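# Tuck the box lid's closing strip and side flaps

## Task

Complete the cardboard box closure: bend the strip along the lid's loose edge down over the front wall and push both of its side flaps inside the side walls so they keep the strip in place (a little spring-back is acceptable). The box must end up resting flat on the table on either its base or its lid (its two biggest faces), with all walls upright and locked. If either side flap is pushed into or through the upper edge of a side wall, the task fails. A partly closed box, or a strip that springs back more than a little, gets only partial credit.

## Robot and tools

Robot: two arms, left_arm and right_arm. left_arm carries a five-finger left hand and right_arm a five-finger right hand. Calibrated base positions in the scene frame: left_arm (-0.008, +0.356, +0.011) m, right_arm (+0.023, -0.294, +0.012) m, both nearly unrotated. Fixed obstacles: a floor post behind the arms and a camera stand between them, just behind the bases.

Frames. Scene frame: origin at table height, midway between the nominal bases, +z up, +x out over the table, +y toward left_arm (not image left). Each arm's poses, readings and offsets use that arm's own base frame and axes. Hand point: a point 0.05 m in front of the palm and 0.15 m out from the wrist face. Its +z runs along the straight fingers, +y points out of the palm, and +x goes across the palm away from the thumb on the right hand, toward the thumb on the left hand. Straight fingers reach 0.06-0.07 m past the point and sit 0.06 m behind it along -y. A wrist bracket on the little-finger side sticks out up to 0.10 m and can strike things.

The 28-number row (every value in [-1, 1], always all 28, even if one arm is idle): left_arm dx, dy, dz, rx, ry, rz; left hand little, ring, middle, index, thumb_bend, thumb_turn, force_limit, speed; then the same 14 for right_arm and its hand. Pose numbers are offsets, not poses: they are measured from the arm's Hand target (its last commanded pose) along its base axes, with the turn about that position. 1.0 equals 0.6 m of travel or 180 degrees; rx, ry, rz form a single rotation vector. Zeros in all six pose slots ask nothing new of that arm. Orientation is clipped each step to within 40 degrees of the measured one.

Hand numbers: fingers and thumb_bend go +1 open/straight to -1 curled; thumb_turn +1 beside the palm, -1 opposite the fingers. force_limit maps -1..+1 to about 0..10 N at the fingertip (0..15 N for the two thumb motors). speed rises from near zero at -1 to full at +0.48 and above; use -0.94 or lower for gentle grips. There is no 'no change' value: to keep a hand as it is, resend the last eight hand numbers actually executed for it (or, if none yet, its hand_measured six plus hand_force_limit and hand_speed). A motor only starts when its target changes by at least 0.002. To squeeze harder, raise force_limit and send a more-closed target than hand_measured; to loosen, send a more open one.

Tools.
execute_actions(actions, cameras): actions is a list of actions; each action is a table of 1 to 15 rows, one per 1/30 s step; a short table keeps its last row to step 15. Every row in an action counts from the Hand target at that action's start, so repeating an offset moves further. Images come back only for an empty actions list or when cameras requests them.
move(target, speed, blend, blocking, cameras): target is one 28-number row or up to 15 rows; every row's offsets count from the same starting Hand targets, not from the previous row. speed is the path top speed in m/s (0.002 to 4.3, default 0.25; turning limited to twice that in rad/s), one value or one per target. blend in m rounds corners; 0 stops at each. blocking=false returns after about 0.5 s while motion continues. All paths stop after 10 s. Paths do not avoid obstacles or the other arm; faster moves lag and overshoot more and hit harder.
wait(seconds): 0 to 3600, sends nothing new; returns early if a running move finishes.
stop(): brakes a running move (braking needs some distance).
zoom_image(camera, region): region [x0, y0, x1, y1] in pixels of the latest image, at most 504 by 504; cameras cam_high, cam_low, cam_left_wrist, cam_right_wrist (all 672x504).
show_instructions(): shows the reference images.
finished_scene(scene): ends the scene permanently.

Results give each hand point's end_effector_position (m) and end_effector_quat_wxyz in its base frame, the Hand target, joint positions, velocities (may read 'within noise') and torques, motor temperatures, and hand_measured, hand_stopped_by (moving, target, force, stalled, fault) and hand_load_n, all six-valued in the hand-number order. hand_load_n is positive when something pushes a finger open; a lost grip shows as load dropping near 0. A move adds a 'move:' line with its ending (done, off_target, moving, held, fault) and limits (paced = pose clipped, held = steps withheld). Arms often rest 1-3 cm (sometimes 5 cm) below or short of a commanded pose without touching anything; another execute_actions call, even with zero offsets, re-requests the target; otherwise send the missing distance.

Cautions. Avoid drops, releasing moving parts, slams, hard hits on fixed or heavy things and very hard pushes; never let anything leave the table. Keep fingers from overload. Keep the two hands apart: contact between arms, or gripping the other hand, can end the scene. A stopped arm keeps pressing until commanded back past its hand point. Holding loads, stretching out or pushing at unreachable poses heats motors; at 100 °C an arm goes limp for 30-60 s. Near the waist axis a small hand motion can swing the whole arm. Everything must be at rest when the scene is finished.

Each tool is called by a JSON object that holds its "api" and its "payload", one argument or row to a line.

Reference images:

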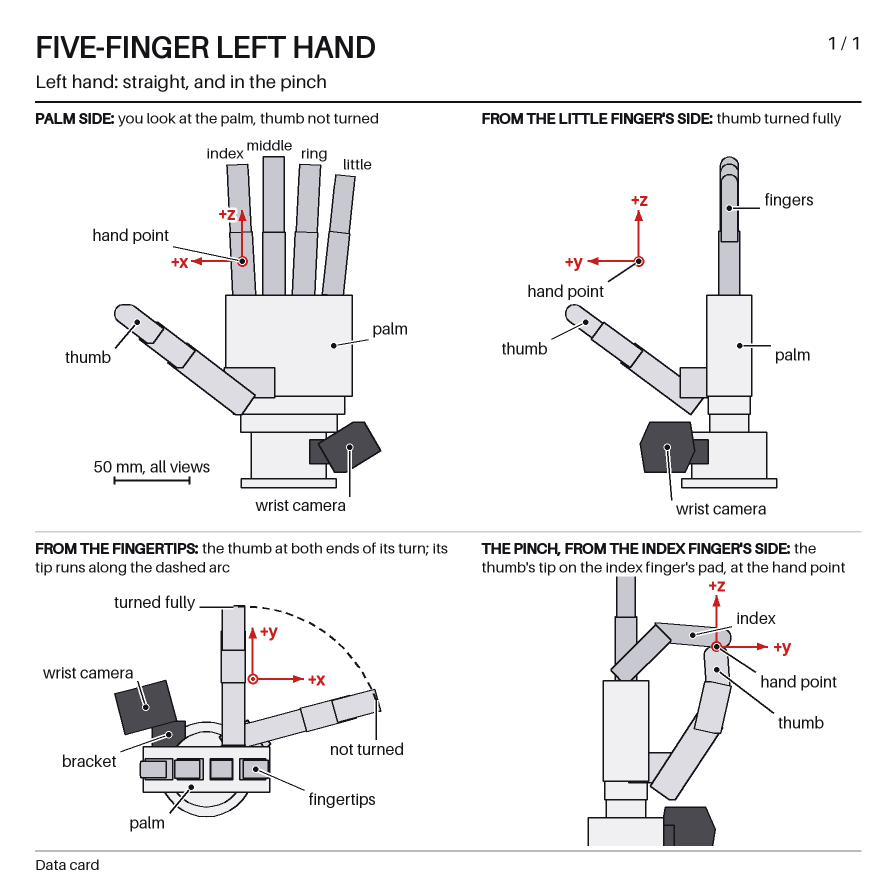

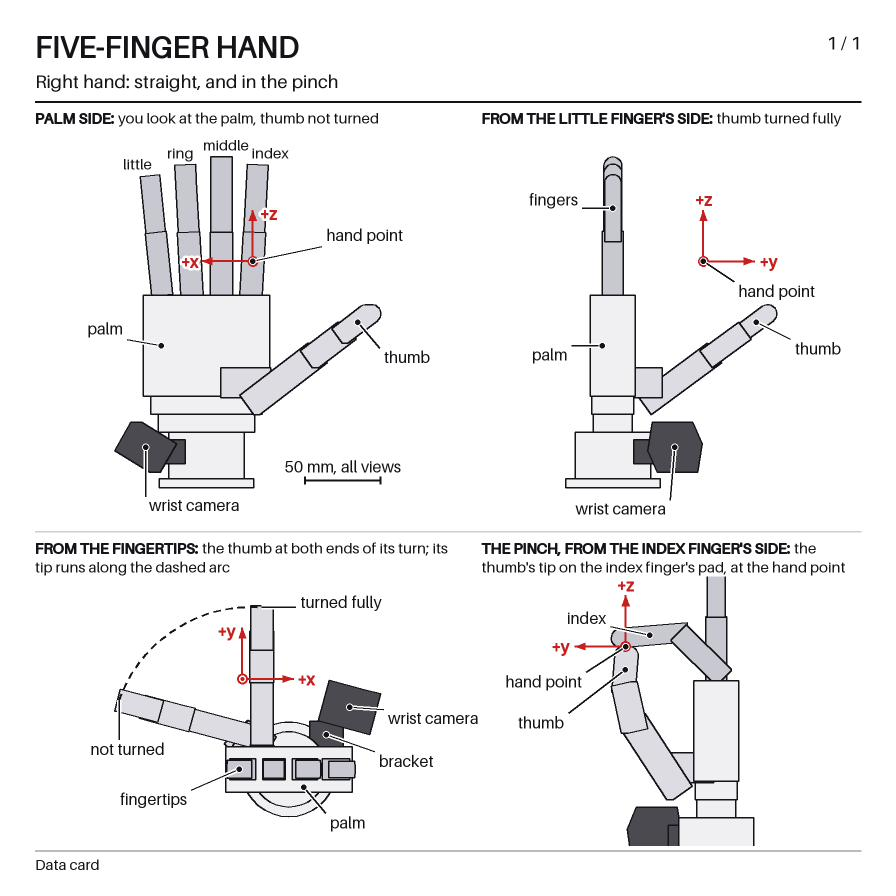

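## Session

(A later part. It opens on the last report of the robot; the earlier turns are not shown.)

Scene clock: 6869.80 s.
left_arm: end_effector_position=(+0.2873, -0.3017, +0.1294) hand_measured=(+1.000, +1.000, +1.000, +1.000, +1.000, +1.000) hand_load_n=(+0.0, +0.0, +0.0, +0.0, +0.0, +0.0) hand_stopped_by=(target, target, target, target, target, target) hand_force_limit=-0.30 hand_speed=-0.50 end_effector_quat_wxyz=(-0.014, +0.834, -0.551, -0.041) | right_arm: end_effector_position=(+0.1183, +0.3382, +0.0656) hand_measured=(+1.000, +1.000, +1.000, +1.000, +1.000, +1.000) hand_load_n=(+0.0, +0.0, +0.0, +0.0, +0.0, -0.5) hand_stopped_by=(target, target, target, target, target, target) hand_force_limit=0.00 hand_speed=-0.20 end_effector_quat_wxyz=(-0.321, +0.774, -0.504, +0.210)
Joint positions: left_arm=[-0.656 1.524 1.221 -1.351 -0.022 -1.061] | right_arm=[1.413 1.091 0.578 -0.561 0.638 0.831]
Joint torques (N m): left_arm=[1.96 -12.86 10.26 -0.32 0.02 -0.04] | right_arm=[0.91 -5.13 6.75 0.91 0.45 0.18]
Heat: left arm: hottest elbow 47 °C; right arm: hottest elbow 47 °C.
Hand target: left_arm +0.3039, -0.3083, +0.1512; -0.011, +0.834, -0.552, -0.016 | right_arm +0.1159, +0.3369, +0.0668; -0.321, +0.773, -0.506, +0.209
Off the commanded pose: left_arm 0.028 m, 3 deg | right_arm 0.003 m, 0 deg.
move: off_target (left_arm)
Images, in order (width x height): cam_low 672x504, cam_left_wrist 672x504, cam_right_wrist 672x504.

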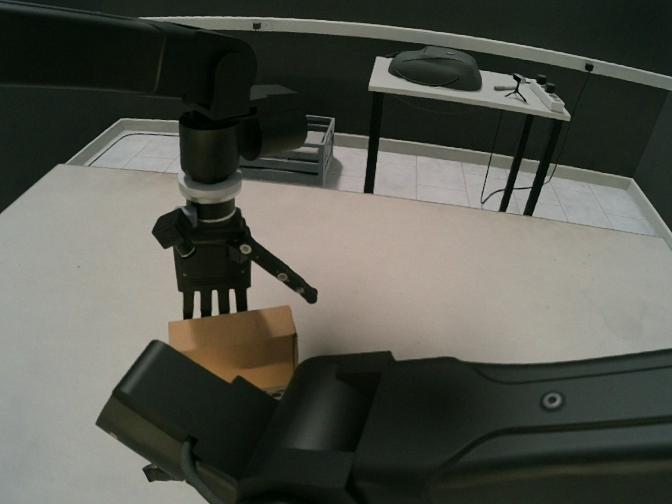

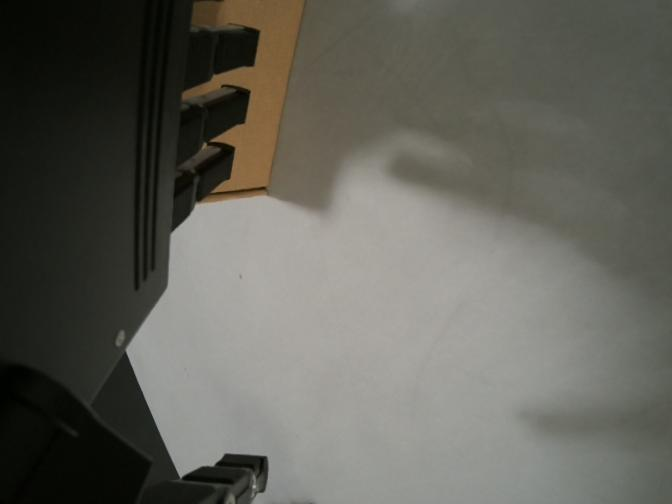

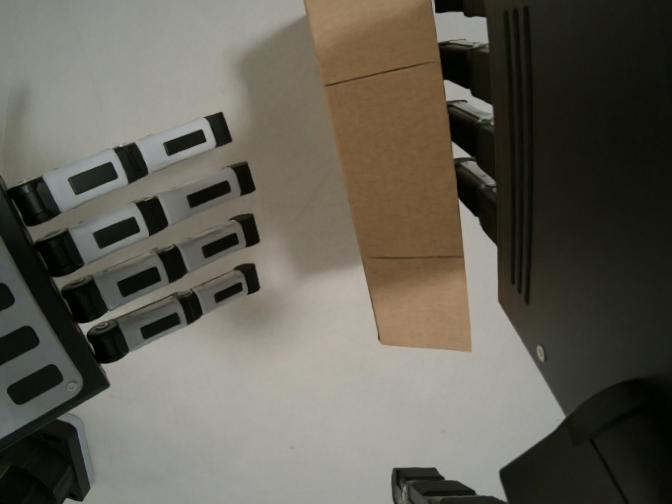

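{"api": "move", "payload": {
  "target": [0.01,-0.01,0.05,0,0,0,1,1,1,1,1,1,-0.3,-0.5,0,0,0,0,0,0,1,1,1,1,1,1,0,-0.2],
  "speed": 0.03,
  "cameras": ["cam_right_wrist","cam_low"]
}}

Scene clock: 6876.80 s.
left_arm: end_effector_position=(+0.2949, -0.3076, +0.1608) hand_measured=(+1.000, +1.000, +1.000, +1.000, +1.000, +1.000) hand_load_n=(+0.0, +0.5, +0.0, +0.0, -0.5, +0.0) hand_stopped_by=(target, target, target, target, target, target) hand_force_limit=-0.30 hand_speed=-0.50 end_effector_quat_wxyz=(-0.014, +0.834, -0.551, -0.038) | right_arm: end_effector_position=(+0.1183, +0.3382, +0.0656) hand_measured=(+1.000, +1.000, +1.000, +1.000, +1.000, +1.000) hand_load_n=(+0.0, +0.0, +0.0, +0.0, +0.0, +0.0) hand_stopped_by=(target, target, target, target, target, target) hand_force_limit=0.00 hand_speed=-0.20 end_effector_quat_wxyz=(-0.321, +0.774, -0.504, +0.210)
Joint positions: left_arm=[-0.656 1.524 1.306 -1.432 -0.022 -1.061] | right_arm=[1.413 1.091 0.578 -0.561 0.638 0.831]
Joint torques (N m): left_arm=[1.73 -12.69 10.54 -0.34 0.03 -0.06] | right_arm=[0.85 -5.13 6.75 0.92 0.45 0.18]
Heat: left arm: hottest elbow 47 °C; right arm: hottest elbow 47 °C.
Hand target: left_arm +0.3099, -0.3144, +0.1812; -0.011, +0.834, -0.552, -0.016 | right_arm +0.1159, +0.3369, +0.0668; -0.321, +0.773, -0.506, +0.209
Off the commanded pose: left_arm 0.026 m, 3 deg | right_arm 0.003 m, 0 deg.
move: off_target (left_arm)
Images, in order (width x height): cam_low 672x504, cam_right_wrist 672x504.

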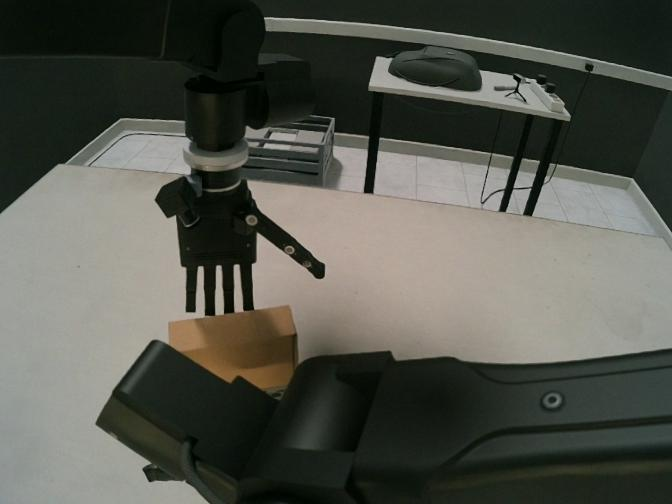

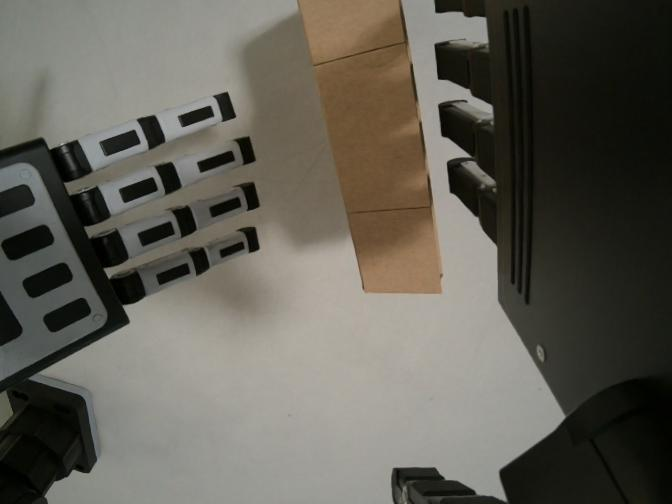

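{"api": "move", "payload": {
  "target": [-0.02,0.005,-0.067,0,0,0,1,1,1,1,1,1,-0.3,-0.5,0,0,0,0,0,0,1,1,1,1,1,1,0,-0.2],
  "speed": 0.03,
  "cameras": ["cam_right_wrist","cam_low"]
}}

{"api": "zoom_image", "payload": {
  "camera": "cam_low",
  "region": [140, 230, 350, 400]
}}

Scene clock: 6888.67 s.
left_arm: end_effector_position=(+0.2981, -0.3101, +0.1404) hand_measured=(+1.000, +1.000, +1.000, +1.000, +1.000, +1.000) hand_load_n=(+0.0, +0.0, +0.0, +0.0, +0.0, +0.0) hand_stopped_by=(target, target, target, target, target, target) hand_force_limit=-0.30 hand_speed=-0.50 end_effector_quat_wxyz=(-0.013, +0.834, -0.551, -0.022) | right_arm: end_effector_position=(+0.1183, +0.3382, +0.0656) hand_measured=(+1.000, +1.000, +1.000, +1.000, +1.000, +1.000) hand_load_n=(+0.0, +0.0, +0.0, +0.0, +0.0, +0.0) hand_stopped_by=(target, target, target, target, target, target) hand_force_limit=0.00 hand_speed=-0.20 end_effector_quat_wxyz=(-0.321, +0.774, -0.504, +0.210)
Joint positions: left_arm=[-0.656 1.524 1.253 -1.345 -0.022 -1.061] | right_arm=[1.413 1.091 0.578 -0.561 0.638 0.831]
Joint torques (N m): left_arm=[0.79 -12.86 6.45 0.5 0.07 -0.19] | right_arm=[0.85 -5.13 6.74 0.91 0.45 0.18]
Heat: left arm: hottest elbow 48 °C; right arm: hottest elbow 47 °C.
Hand target: left_arm +0.2980, -0.3114, +0.1410; -0.011, +0.834, -0.552, -0.016 | right_arm +0.1159, +0.3369, +0.0668; -0.321, +0.773, -0.506, +0.209
Off the commanded pose: left_arm 0.001 m, 1 deg | right_arm 0.003 m, 0 deg.
move: done
Images, in order (width x height): cam_low 672x504, cam_right_wrist 672x504.

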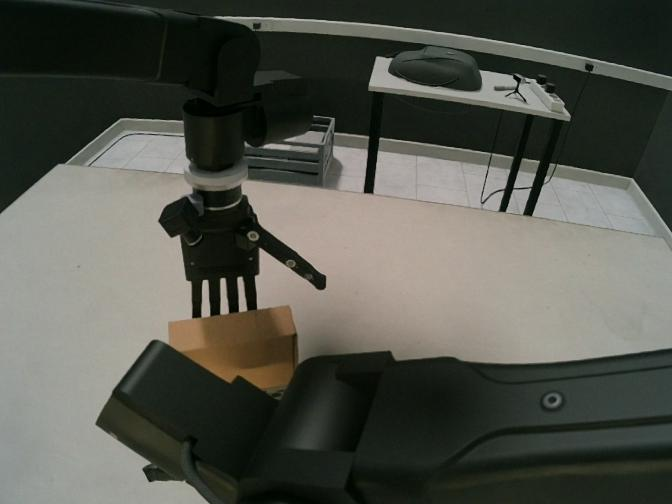

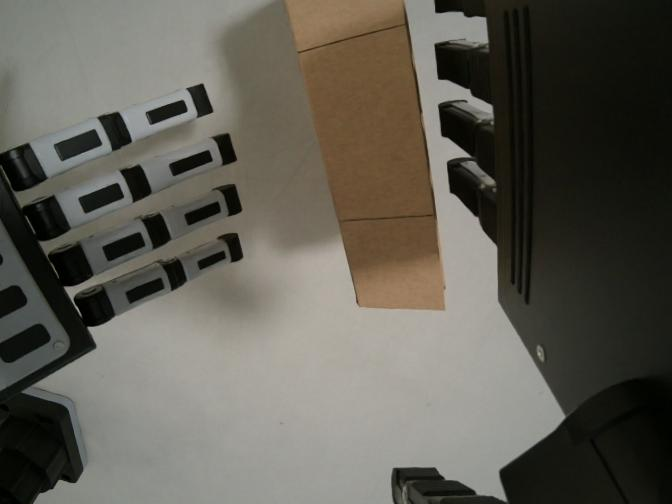

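Scaled by 2.400 from the camera's image (finer frame: 960x720).

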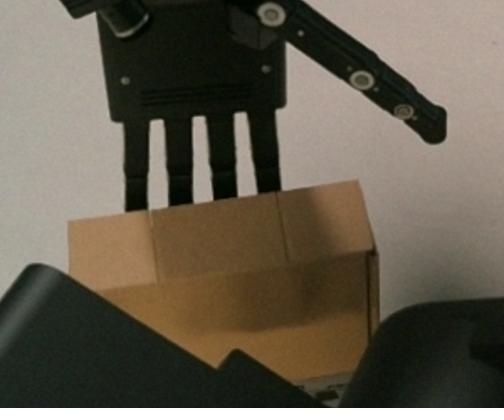

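{"api": "move", "payload": {
  "target": [-0.034,-0.0137,0.003,0,0,0,1,1,1,1,1,1,-0.3,-0.5,0,0,0,0,0,0,1,1,1,1,1,1,0,-0.2],
  "speed": 0.02,
  "cameras": ["cam_right_wrist","cam_low","cam_left_wrist"]
}}

Scene clock: 6895.17 s.
left_arm: end_effector_position=(+0.2813, -0.3154, +0.1386) hand_measured=(+1.000, +1.000, +1.000, +1.000, +1.000, +1.000) hand_load_n=(+0.0, +0.0, +0.0, +0.0, +0.0, +0.0) hand_stopped_by=(target, target, target, target, target, target) hand_force_limit=-0.30 hand_speed=-0.50 end_effector_quat_wxyz=(-0.013, +0.832, -0.554, -0.025) | right_arm: end_effector_position=(+0.1183, +0.3382, +0.0656) hand_measured=(+1.000, +1.000, +1.000, +1.000, +1.000, +1.000) hand_load_n=(+0.0, +0.0, +0.0, +0.0, +0.0, +0.0) hand_stopped_by=(target, target, target, target, target, target) hand_force_limit=0.00 hand_speed=-0.20 end_effector_quat_wxyz=(-0.321, +0.774, -0.504, +0.210)
Joint positions: left_arm=[-0.691 1.506 1.228 -1.344 -0.021 -1.088] | right_arm=[1.413 1.091 0.578 -0.561 0.638 0.831]
Joint torques (N m): left_arm=[-0.09 -13.39 6.32 0.39 0.12 -0.37] | right_arm=[0.97 -5.07 6.74 0.91 0.45 0.18]
Heat: left arm: hottest elbow 48 °C; right arm: hottest elbow 47 °C.
Hand target: left_arm +0.2776, -0.3196, +0.1429; -0.011, +0.834, -0.552, -0.016 | right_arm +0.1159, +0.3369, +0.0668; -0.321, +0.773, -0.506, +0.209
Off the commanded pose: left_arm 0.007 m, 1 deg | right_arm 0.003 m, 0 deg.
move: done
Images, in order (width x height): cam_low 672x504, cam_left_wrist 672x504, cam_right_wrist 672x504.

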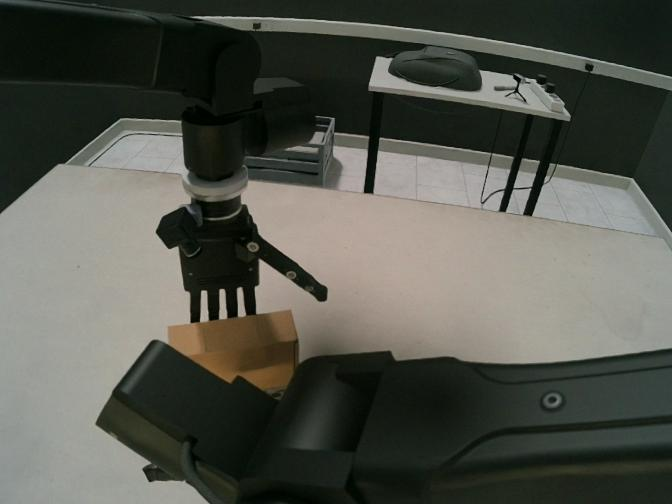

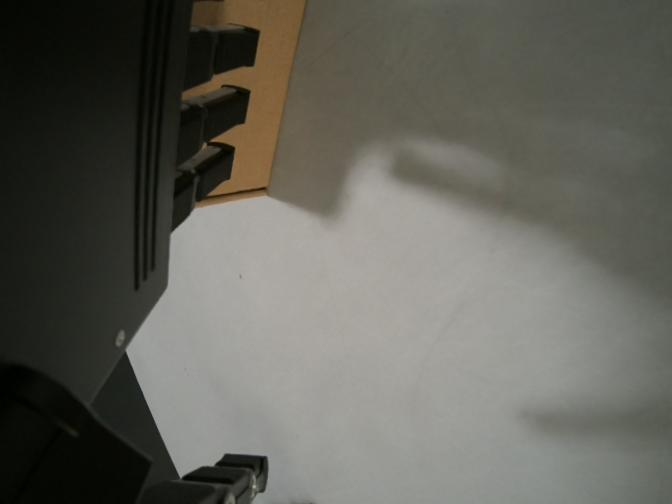

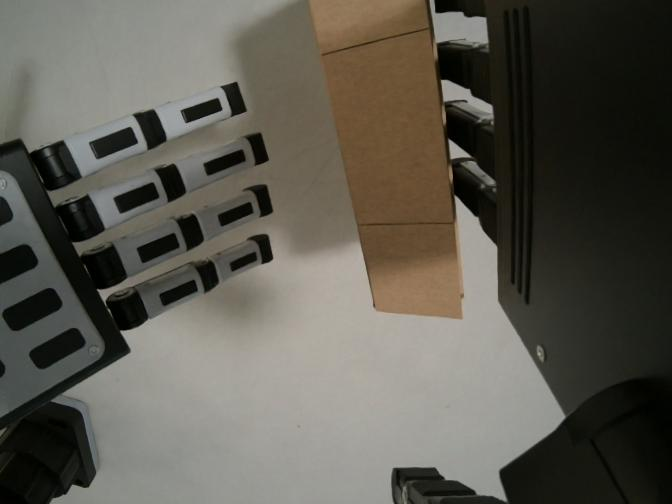

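{"api": "move", "payload": {
  "target": [-0.019,-0.0076,0,0,0,0,1,1,1,1,1,1,-0.3,-0.5,0,0,0,0,0,0,1,1,1,1,1,1,0,-0.2],
  "speed": 0.02,
  "cameras": ["cam_right_wrist","cam_low","cam_left_wrist"]
}}

Scene clock: 6900.37 s.
left_arm: end_effector_position=(+0.2696, -0.3201, +0.1387) hand_measured=(+1.000, +1.000, +1.000, +1.000, +1.000, +1.000) hand_load_n=(+0.0, +0.0, +0.0, +0.0, +0.0, -0.5) hand_stopped_by=(target, target, target, target, target, target) hand_force_limit=-0.30 hand_speed=-0.50 end_effector_quat_wxyz=(-0.013, +0.832, -0.554, -0.025) | right_arm: end_effector_position=(+0.1183, +0.3382, +0.0656) hand_measured=(+1.000, +1.000, +1.000, +1.000, +1.000, +1.000) hand_load_n=(+0.0, -0.5, +0.0, +0.0, +0.0, +0.0) hand_stopped_by=(target, target, target, target, target, target) hand_force_limit=0.00 hand_speed=-0.20 end_effector_quat_wxyz=(-0.321, +0.774, -0.504, +0.210)
Joint positions: left_arm=[-0.717 1.492 1.212 -1.344 -0.02 -1.114] | right_arm=[1.413 1.091 0.578 -0.561 0.638 0.831]
Joint torques (N m): left_arm=[-0.03 -13.16 6.32 0.4 0.11 -0.38] | right_arm=[0.91 -5.13 6.75 0.91 0.45 0.18]
Heat: left arm: hottest elbow 47 °C; right arm: hottest elbow 46 °C.
Hand target: left_arm +0.2662, -0.3242, +0.1429; -0.011, +0.834, -0.552, -0.016 | right_arm +0.1159, +0.3369, +0.0668; -0.321, +0.773, -0.506, +0.209
Off the commanded pose: left_arm 0.007 m, 1 deg | right_arm 0.003 m, 0 deg.
move: done
Images, in order (width x height): cam_low 672x504, cam_left_wrist 672x504, cam_right_wrist 672x504.

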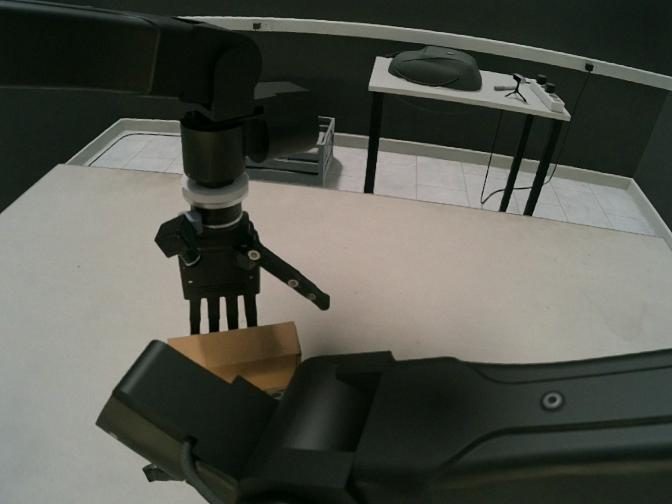

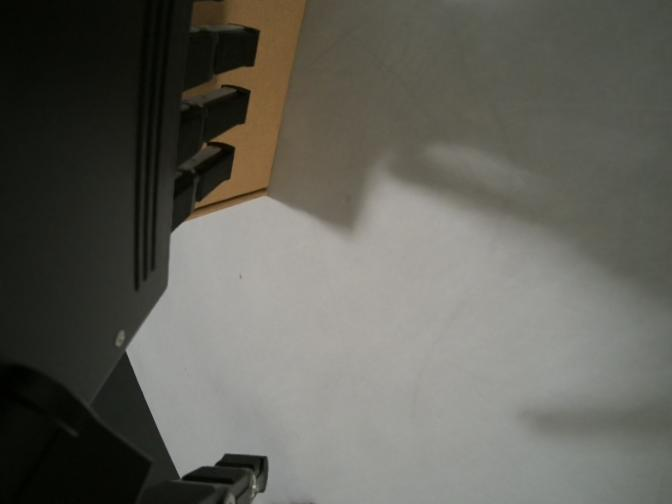

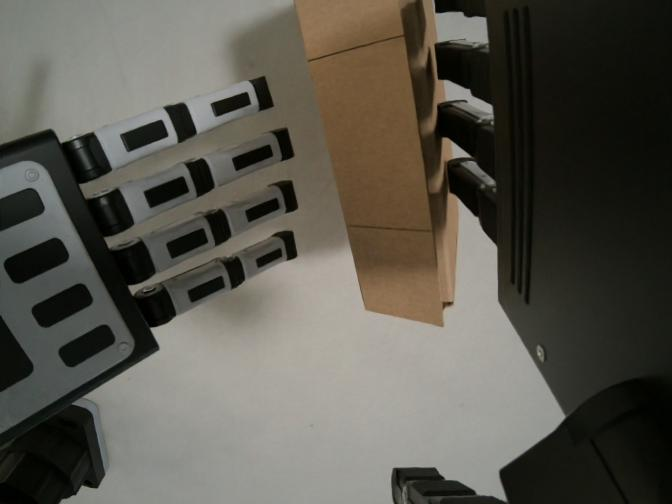

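{"api": "move", "payload": {
  "target": [-0.017,-0.0069,0,0,0,0,1,1,1,1,1,1,-0.3,-0.5,0,0,0,0,0,0,1,1,1,1,1,1,0,-0.2],
  "speed": 0.02,
  "cameras": ["cam_right_wrist","cam_low","cam_left_wrist"]
}}

Scene clock: 6906.70 s.
left_arm: end_effector_position=(+0.2593, -0.3241, +0.1385) hand_measured=(+1.000, +1.000, +1.000, +1.000, +1.000, +1.000) hand_load_n=(+0.0, +0.0, +0.0, +0.0, +0.0, +0.0) hand_stopped_by=(target, target, target, target, target, target) hand_force_limit=-0.30 hand_speed=-0.50 end_effector_quat_wxyz=(-0.014, +0.832, -0.554, -0.026) | right_arm: end_effector_position=(+0.1183, +0.3382, +0.0656) hand_measured=(+1.000, +1.000, +1.000, +1.000, +1.000, +1.000) hand_load_n=(+0.0, +0.0, +0.0, +0.0, +0.0, +0.0) hand_stopped_by=(target, target, target, target, target, target) hand_force_limit=0.00 hand_speed=-0.20 end_effector_quat_wxyz=(-0.321, +0.774, -0.504, +0.210)
Joint positions: left_arm=[-0.741 1.48 1.199 -1.344 -0.019 -1.137] | right_arm=[1.413 1.091 0.578 -0.561 0.638 0.831]
Joint torques (N m): left_arm=[-0.09 -12.92 6.32 0.43 0.11 -0.39] | right_arm=[0.91 -5.13 6.75 0.92 0.45 0.18]
Heat: left arm: hottest elbow 47 °C; right arm: hottest elbow 46 °C.
Hand target: left_arm +0.2560, -0.3281, +0.1427; -0.011, +0.834, -0.552, -0.016 | right_arm +0.1159, +0.3369, +0.0669; -0.321, +0.773, -0.506, +0.209
Off the commanded pose: left_arm 0.007 m, 1 deg | right_arm 0.003 m, 0 deg.
move: done
Images, in order (width x height): cam_low 672x504, cam_left_wrist 672x504, cam_right_wrist 672x504.

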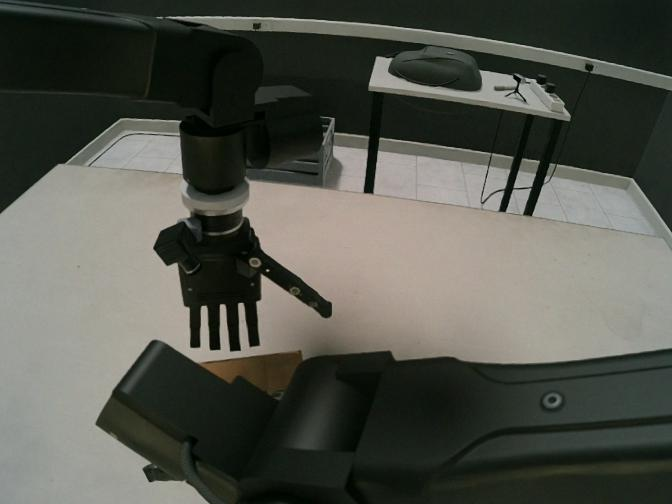

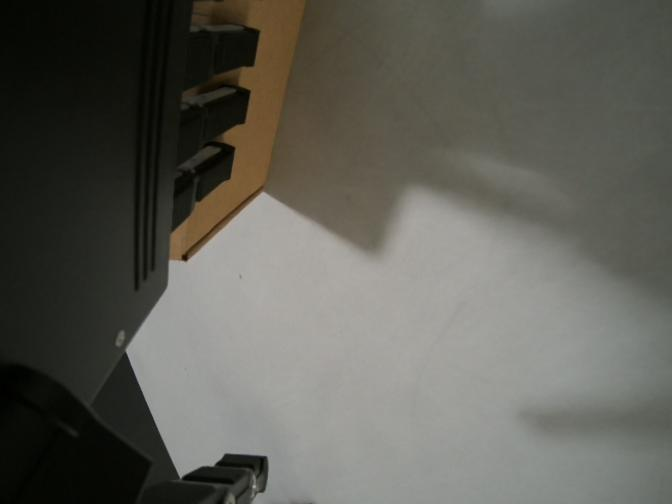

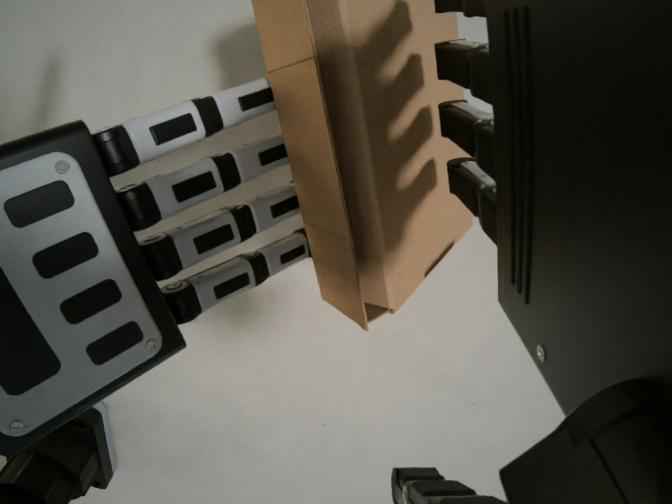

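{"api": "zoom_image", "payload": {
  "camera": "cam_right_wrist",
  "region": [240, 0, 490, 180]
}}

{"api": "zoom_image", "payload": {
  "camera": "cam_right_wrist",
  "region": [290, 180, 490, 350]
}}

Scaled by 2.016 from the camera's image (finer frame: 960x720).

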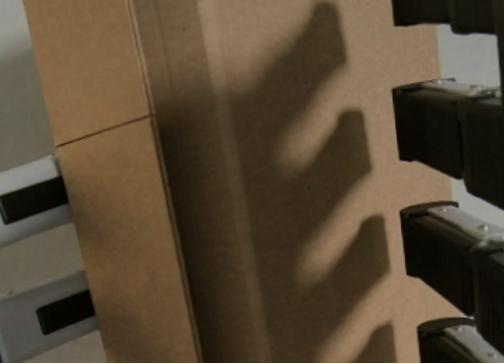

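Scaled by 2.520 from the camera's image (finer frame: 960x720).

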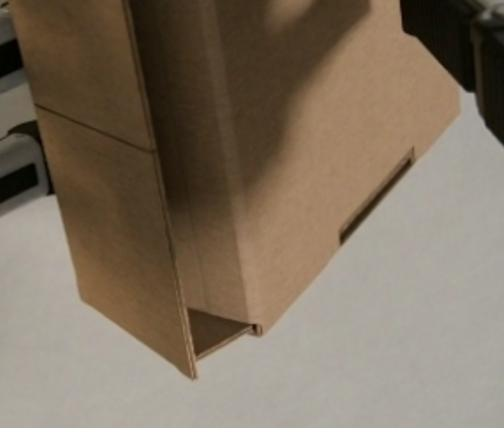

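{"api": "zoom_image", "payload": {
  "camera": "cam_right_wrist",
  "region": [340, 270, 420, 340]
}}

Scaled by 6.300 from the camera's image (finer frame: 960x720).

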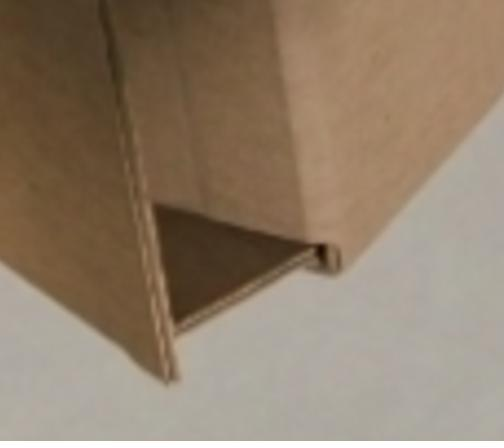

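{"api": "move", "payload": {
  "target": [0,0,0,0,0,0,1,1,1,1,1,1,-0.3,-0.5,-0.029,-0.0127,-0.04,0,0,0,1,1,1,1,1,1,0,-0.2],
  "speed": 0.02,
  "cameras": ["cam_right_wrist","cam_low","cam_left_wrist"]
}}

Scene clock: 6946.13 s.
left_arm: end_effector_position=(+0.2593, -0.3242, +0.1385) hand_measured=(+1.000, +1.000, +1.000, +1.000, +1.000, +1.000) hand_load_n=(+0.0, +0.0, +0.0, +0.0, -0.5, +0.0) hand_stopped_by=(target, target, target, target, target, target) hand_force_limit=-0.30 hand_speed=-0.50 end_effector_quat_wxyz=(-0.014, +0.832, -0.554, -0.026) | right_arm: end_effector_position=(+0.1003, +0.3242, +0.0436) hand_measured=(+1.000, +1.000, +1.000, +1.000, +1.000, +1.000) hand_load_n=(+0.0, +0.0, +0.0, +0.0, +0.0, +0.0) hand_stopped_by=(target, target, target, target, target, target) hand_force_limit=0.00 hand_speed=-0.20 end_effector_quat_wxyz=(-0.314, +0.776, -0.503, +0.213)
Joint positions: left_arm=[-0.741 1.48 1.199 -1.344 -0.019 -1.138] | right_arm=[1.473 1.097 0.524 -0.558 0.665 0.899]
Joint torques (N m): left_arm=[-0.03 -12.98 6.34 0.43 0.1 -0.37] | right_arm=[0.91 -3.6 6.45 2.09 0.48 0.18]
Heat: left arm: hottest elbow 45 °C; right arm: hottest elbow 46 °C.
Hand target: left_arm +0.2560, -0.3281, +0.1427; -0.011, +0.834, -0.552, -0.016 | right_arm +0.0986, +0.3293, +0.0429; -0.321, +0.773, -0.506, +0.209
Off the commanded pose: left_arm 0.007 m, 1 deg | right_arm 0.005 m, 1 deg.
move: done
Images, in order (width x height): cam_low 672x504, cam_left_wrist 672x504, cam_right_wrist 672x504.

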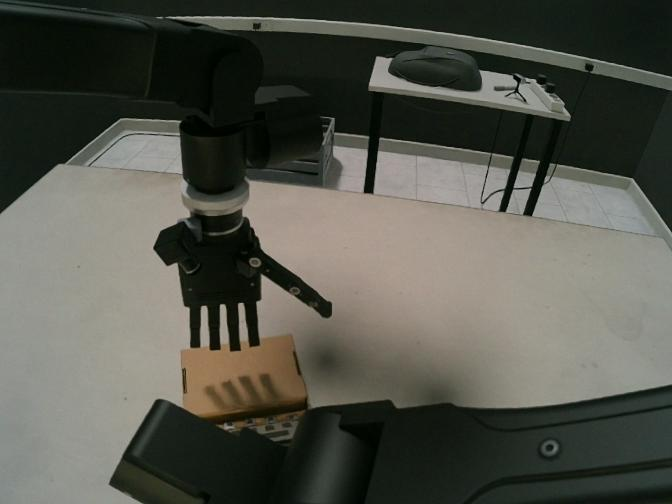

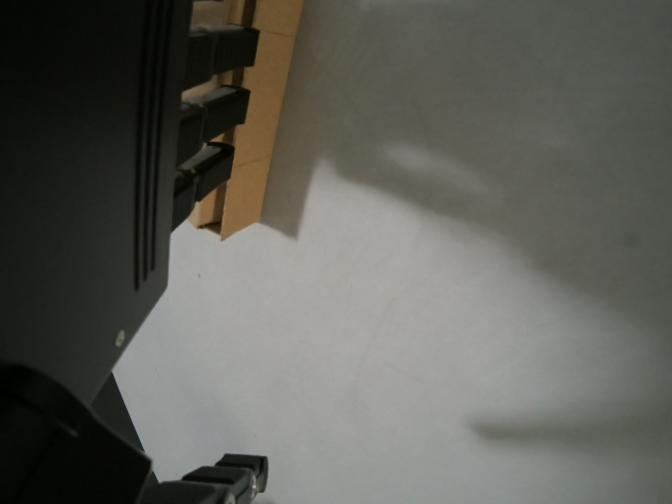

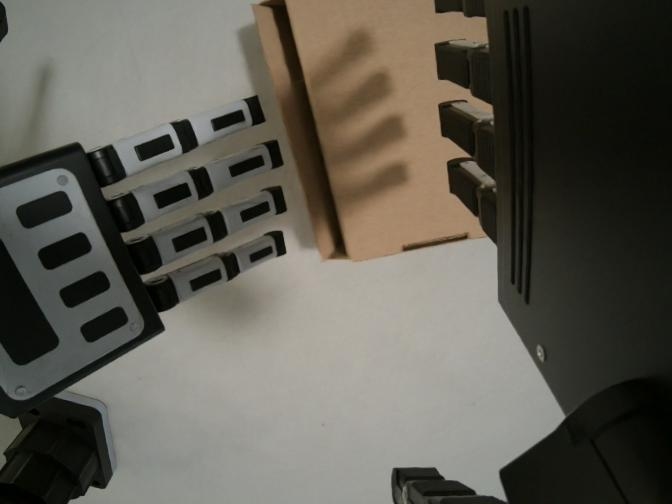

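{"api": "zoom_image", "payload": {
  "camera": "cam_low",
  "region": [150, 310, 330, 460]
}}

{"api": "zoom_image", "payload": {
  "camera": "cam_right_wrist",
  "region": [240, 0, 500, 280]
}}

Scaled by 2.800 from the camera's image (finer frame: 960x720).

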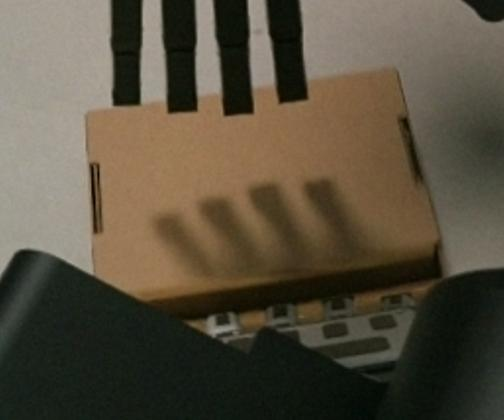

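Scaled by 1.800 from the camera's image (finer frame: 960x720).

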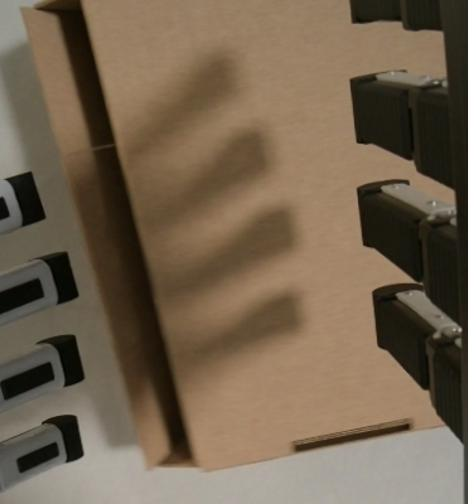

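{"api": "zoom_image", "payload": {
  "camera": "cam_right_wrist",
  "region": [280, 200, 380, 280]
}}

{"api": "zoom_image", "payload": {
  "camera": "cam_low",
  "region": [270, 370, 320, 430]
}}

{"api": "zoom_image", "payload": {
  "camera": "cam_left_wrist",
  "region": [160, 0, 360, 260]
}}

Scaled by 5.040 from the camera's image (finer frame: 960x720).

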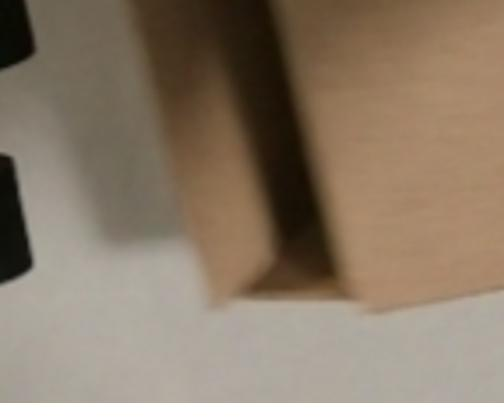

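Scaled by 8.400 from the camera's image (finer frame: 960x720).

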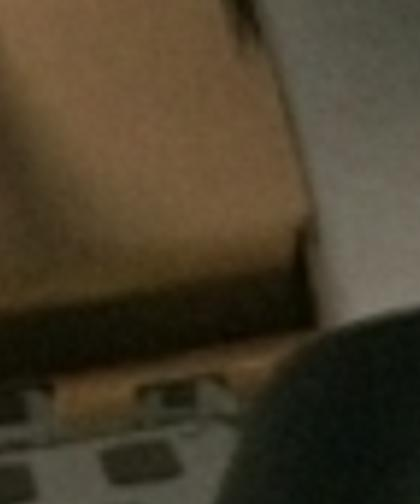

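Scaled by 1.938 from the camera's image (finer frame: 960x720).

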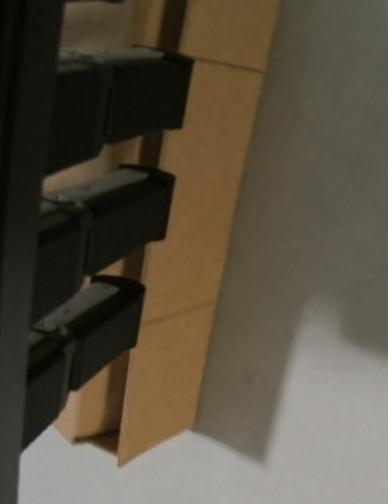

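{"api": "move", "payload": {
  "target": [0.0383,0.0218,0,0,0,0,1,1,1,1,1,1,-0.3,-0.5,-0.0305,-0.0133,0,0,0,0,1,1,1,1,1,1,0,-0.2],
  "speed": 0.04,
  "cameras": ["cam_right_wrist","cam_low","cam_left_wrist"]
}}

Scene clock: 6995.50 s.
left_arm: end_effector_position=(+0.2705, -0.3124, +0.1386) hand_measured=(+1.000, +1.000, +1.000, +1.000, +1.000, +1.000) hand_load_n=(+0.0, +0.5, +0.0, +0.0, +0.0, +0.0) hand_stopped_by=(target, target, target, target, target, target) hand_force_limit=-0.30 hand_speed=-0.50 end_effector_quat_wxyz=(-0.013, +0.835, -0.549, -0.026) | right_arm: end_effector_position=(+0.0822, +0.3231, +0.0419) hand_measured=(+1.000, +1.000, +1.000, +1.000, +1.000, +1.000) hand_load_n=(+0.0, +0.0, +0.0, +0.0, +0.0, -0.5) hand_stopped_by=(target, target, target, target, target, target) hand_force_limit=0.00 hand_speed=-0.20 end_effector_quat_wxyz=(-0.321, +0.774, -0.505, +0.209)
Joint positions: left_arm=[-0.701 1.48 1.199 -1.344 -0.019 -1.109] | right_arm=[1.543 1.091 0.515 -0.589 0.694 0.979]
Joint torques (N m): left_arm=[1.55 -11.16 7.94 0.4 -0.02 -0.04] | right_arm=[0.97 -4.66 6.37 0.79 0.5 0.17]
Heat: left arm: hottest elbow 44 °C; right arm: hottest elbow 46 °C.
Hand target: left_arm +0.2789, -0.3151, +0.1427; -0.011, +0.834, -0.552, -0.016 | right_arm +0.0802, +0.3215, +0.0431; -0.321, +0.773, -0.506, +0.209
Off the commanded pose: left_arm 0.010 m, 1 deg | right_arm 0.003 m, 0 deg.
move: done
Images, in order (width x height): cam_low 672x504, cam_left_wrist 672x504, cam_right_wrist 672x504.

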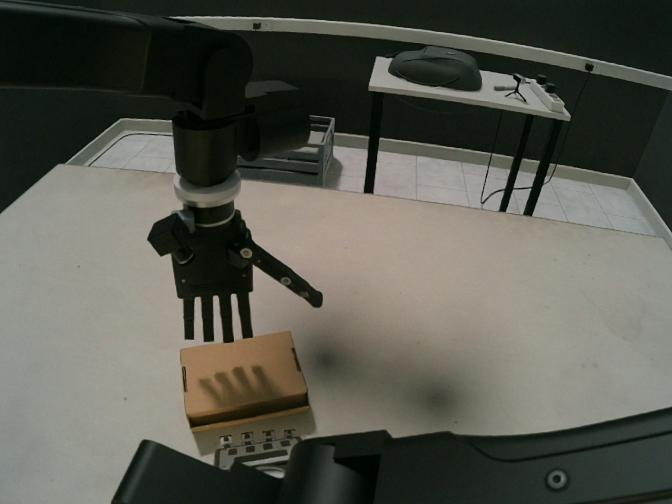

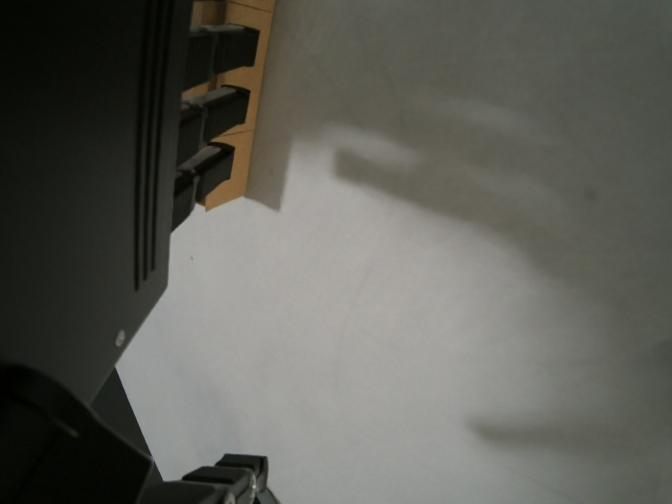

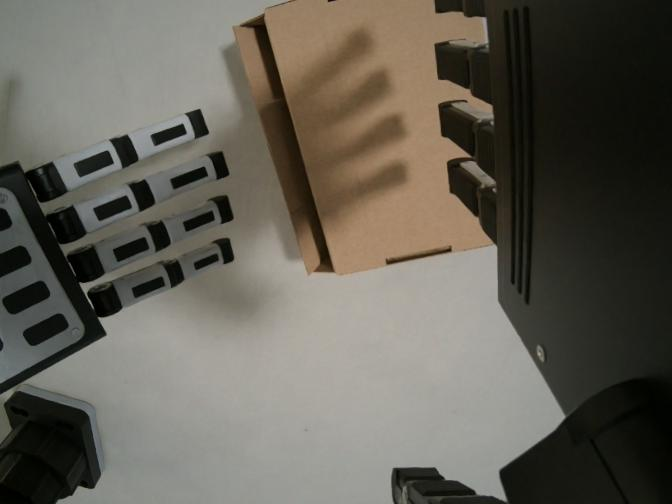

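{"api": "move", "payload": {
  "target": [0.075,0.03,0,0,0,0,1,1,1,1,1,1,-0.3,-0.5,0,0,0,0,0,0,1,1,1,1,1,1,0,-0.2],
  "speed": 0.06,
  "cameras": ["cam_right_wrist","cam_low","cam_high"]
}}

{"api": "zoom_image", "payload": {
  "camera": "cam_low",
  "region": [140, 270, 350, 460]
}}

Scene clock: 7025.27 s.
left_arm: end_effector_position=(+0.3048, -0.2889, +0.1286) hand_measured=(+1.000, +1.000, +1.000, +1.000, +1.000, +1.000) hand_load_n=(+0.0, +0.0, +0.0, +0.0, +0.0, +0.0) hand_stopped_by=(target, target, target, target, target, target) hand_force_limit=-0.30 hand_speed=-0.50 end_effector_quat_wxyz=(-0.011, +0.835, -0.549, -0.039) | right_arm: end_effector_position=(+0.0822, +0.3231, +0.0420) hand_measured=(+1.000, +1.000, +1.000, +1.000, +1.000, +1.000) hand_load_n=(+0.0, -0.5, +0.0, +0.0, +0.0, -0.5) hand_stopped_by=(target, target, target, target, target, target) hand_force_limit=0.00 hand_speed=-0.20 end_effector_quat_wxyz=(-0.321, +0.774, -0.505, +0.209)
Joint positions: left_arm=[-0.606 1.538 1.233 -1.344 -0.02 -1.014] | right_arm=[1.543 1.091 0.515 -0.589 0.694 0.98]
Joint torques (N m): left_arm=[1.61 -11.63 10.28 0.14 -0.15 -0.04] | right_arm=[0.91 -4.66 6.37 0.77 0.5 0.18]
Heat: left arm: hottest elbow 45 °C; right arm: hottest elbow 45 °C.
Hand target: left_arm +0.3241, -0.2972, +0.1428; -0.011, +0.834, -0.552, -0.016 | right_arm +0.0802, +0.3215, +0.0431; -0.321, +0.773, -0.506, +0.209
Off the commanded pose: left_arm 0.025 m, 3 deg | right_arm 0.003 m, 0 deg.
move: off_target (left_arm)
Images, in order (width x height): cam_high 672x504, cam_low 672x504, cam_right_wrist 672x504.

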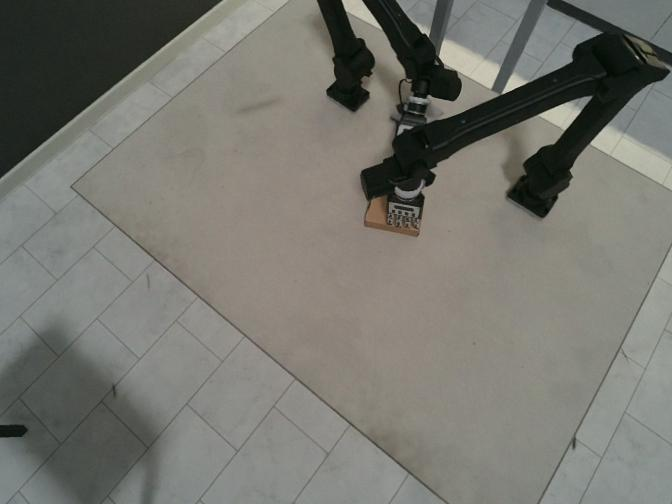

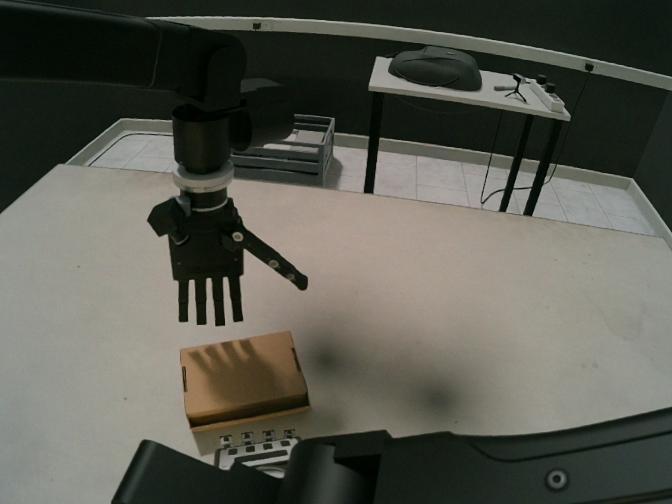

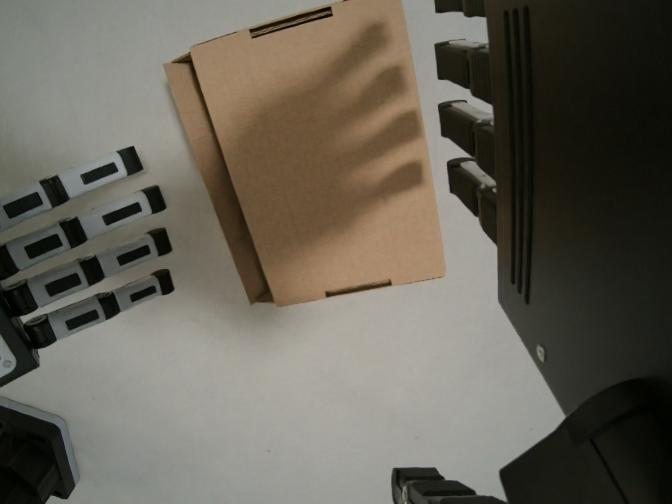

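Scaled by 2.400 from the camera's image (finer frame: 960x720).

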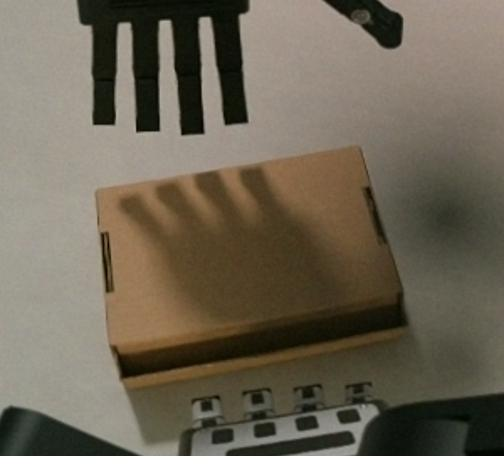

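{"api": "move", "payload": {
  "target": [0.0205,0.002,-0.03,0,0,0,1,1,1,1,1,1,-0.3,-0.5,0,0,0,0,0,0,1,1,1,1,1,1,0,-0.2],
  "speed": 0.04,
  "cameras": ["cam_right_wrist","cam_low"]
}}

Scene clock: 7037.67 s.
left_arm: end_effector_position=(+0.3153, -0.2889, +0.1121) hand_measured=(+1.000, +1.000, +1.000, +1.000, +1.000, +1.000) hand_load_n=(+0.0, +0.0, +0.0, +0.0, +0.0, +0.0) hand_stopped_by=(target, target, target, target, target, target) hand_force_limit=-0.30 hand_speed=-0.50 end_effector_quat_wxyz=(-0.010, +0.834, -0.550, -0.041) | right_arm: end_effector_position=(+0.0822, +0.3231, +0.0420) hand_measured=(+1.000, +1.000, +1.000, +1.000, +1.000, +1.000) hand_load_n=(+0.0, +0.0, +0.0, +0.0, +0.0, -0.5) hand_stopped_by=(target, target, target, target, target, target) hand_force_limit=0.00 hand_speed=-0.20 end_effector_quat_wxyz=(-0.321, +0.774, -0.505, +0.209)
Joint positions: left_arm=[-0.592 1.577 1.233 -1.309 -0.02 -0.997] | right_arm=[1.543 1.091 0.515 -0.589 0.694 0.98]
Joint torques (N m): left_arm=[1.96 -12.45 9.81 0.4 -0.17 -0.02] | right_arm=[0.91 -4.66 6.35 0.77 0.5 0.18]
Heat: left arm: hottest elbow 46 °C; right arm: hottest elbow 44 °C.
Hand target: left_arm +0.3363, -0.2960, +0.1249; -0.011, +0.834, -0.552, -0.016 | right_arm +0.0802, +0.3215, +0.0431; -0.321, +0.773, -0.506, +0.209
Off the commanded pose: left_arm 0.026 m, 3 deg | right_arm 0.003 m, 0 deg.
move: off_target (left_arm)
Images, in order (width x height): cam_low 672x504, cam_right_wrist 672x504.

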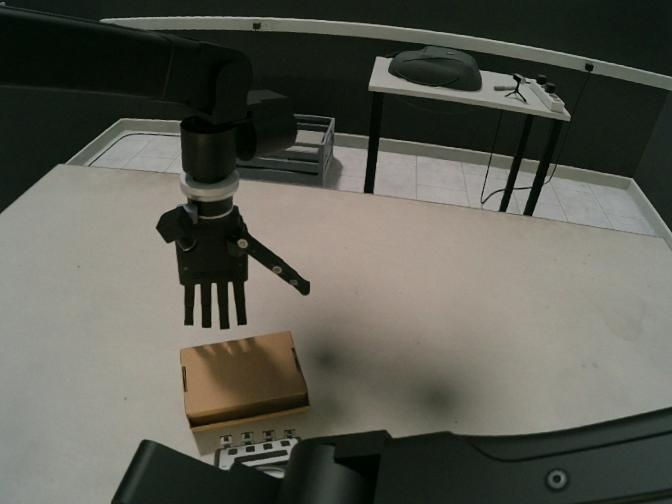

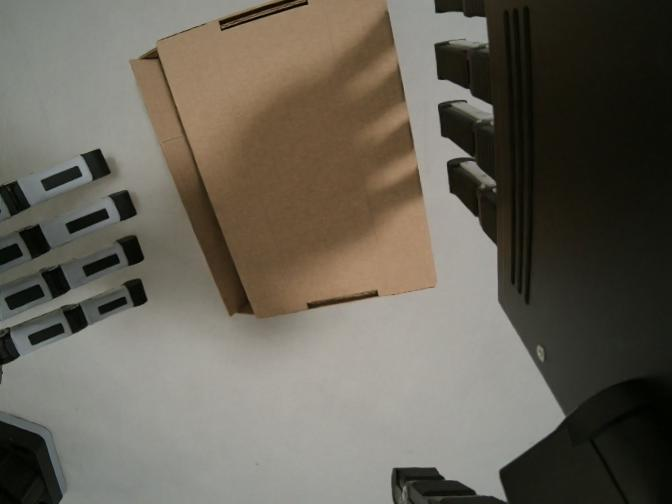

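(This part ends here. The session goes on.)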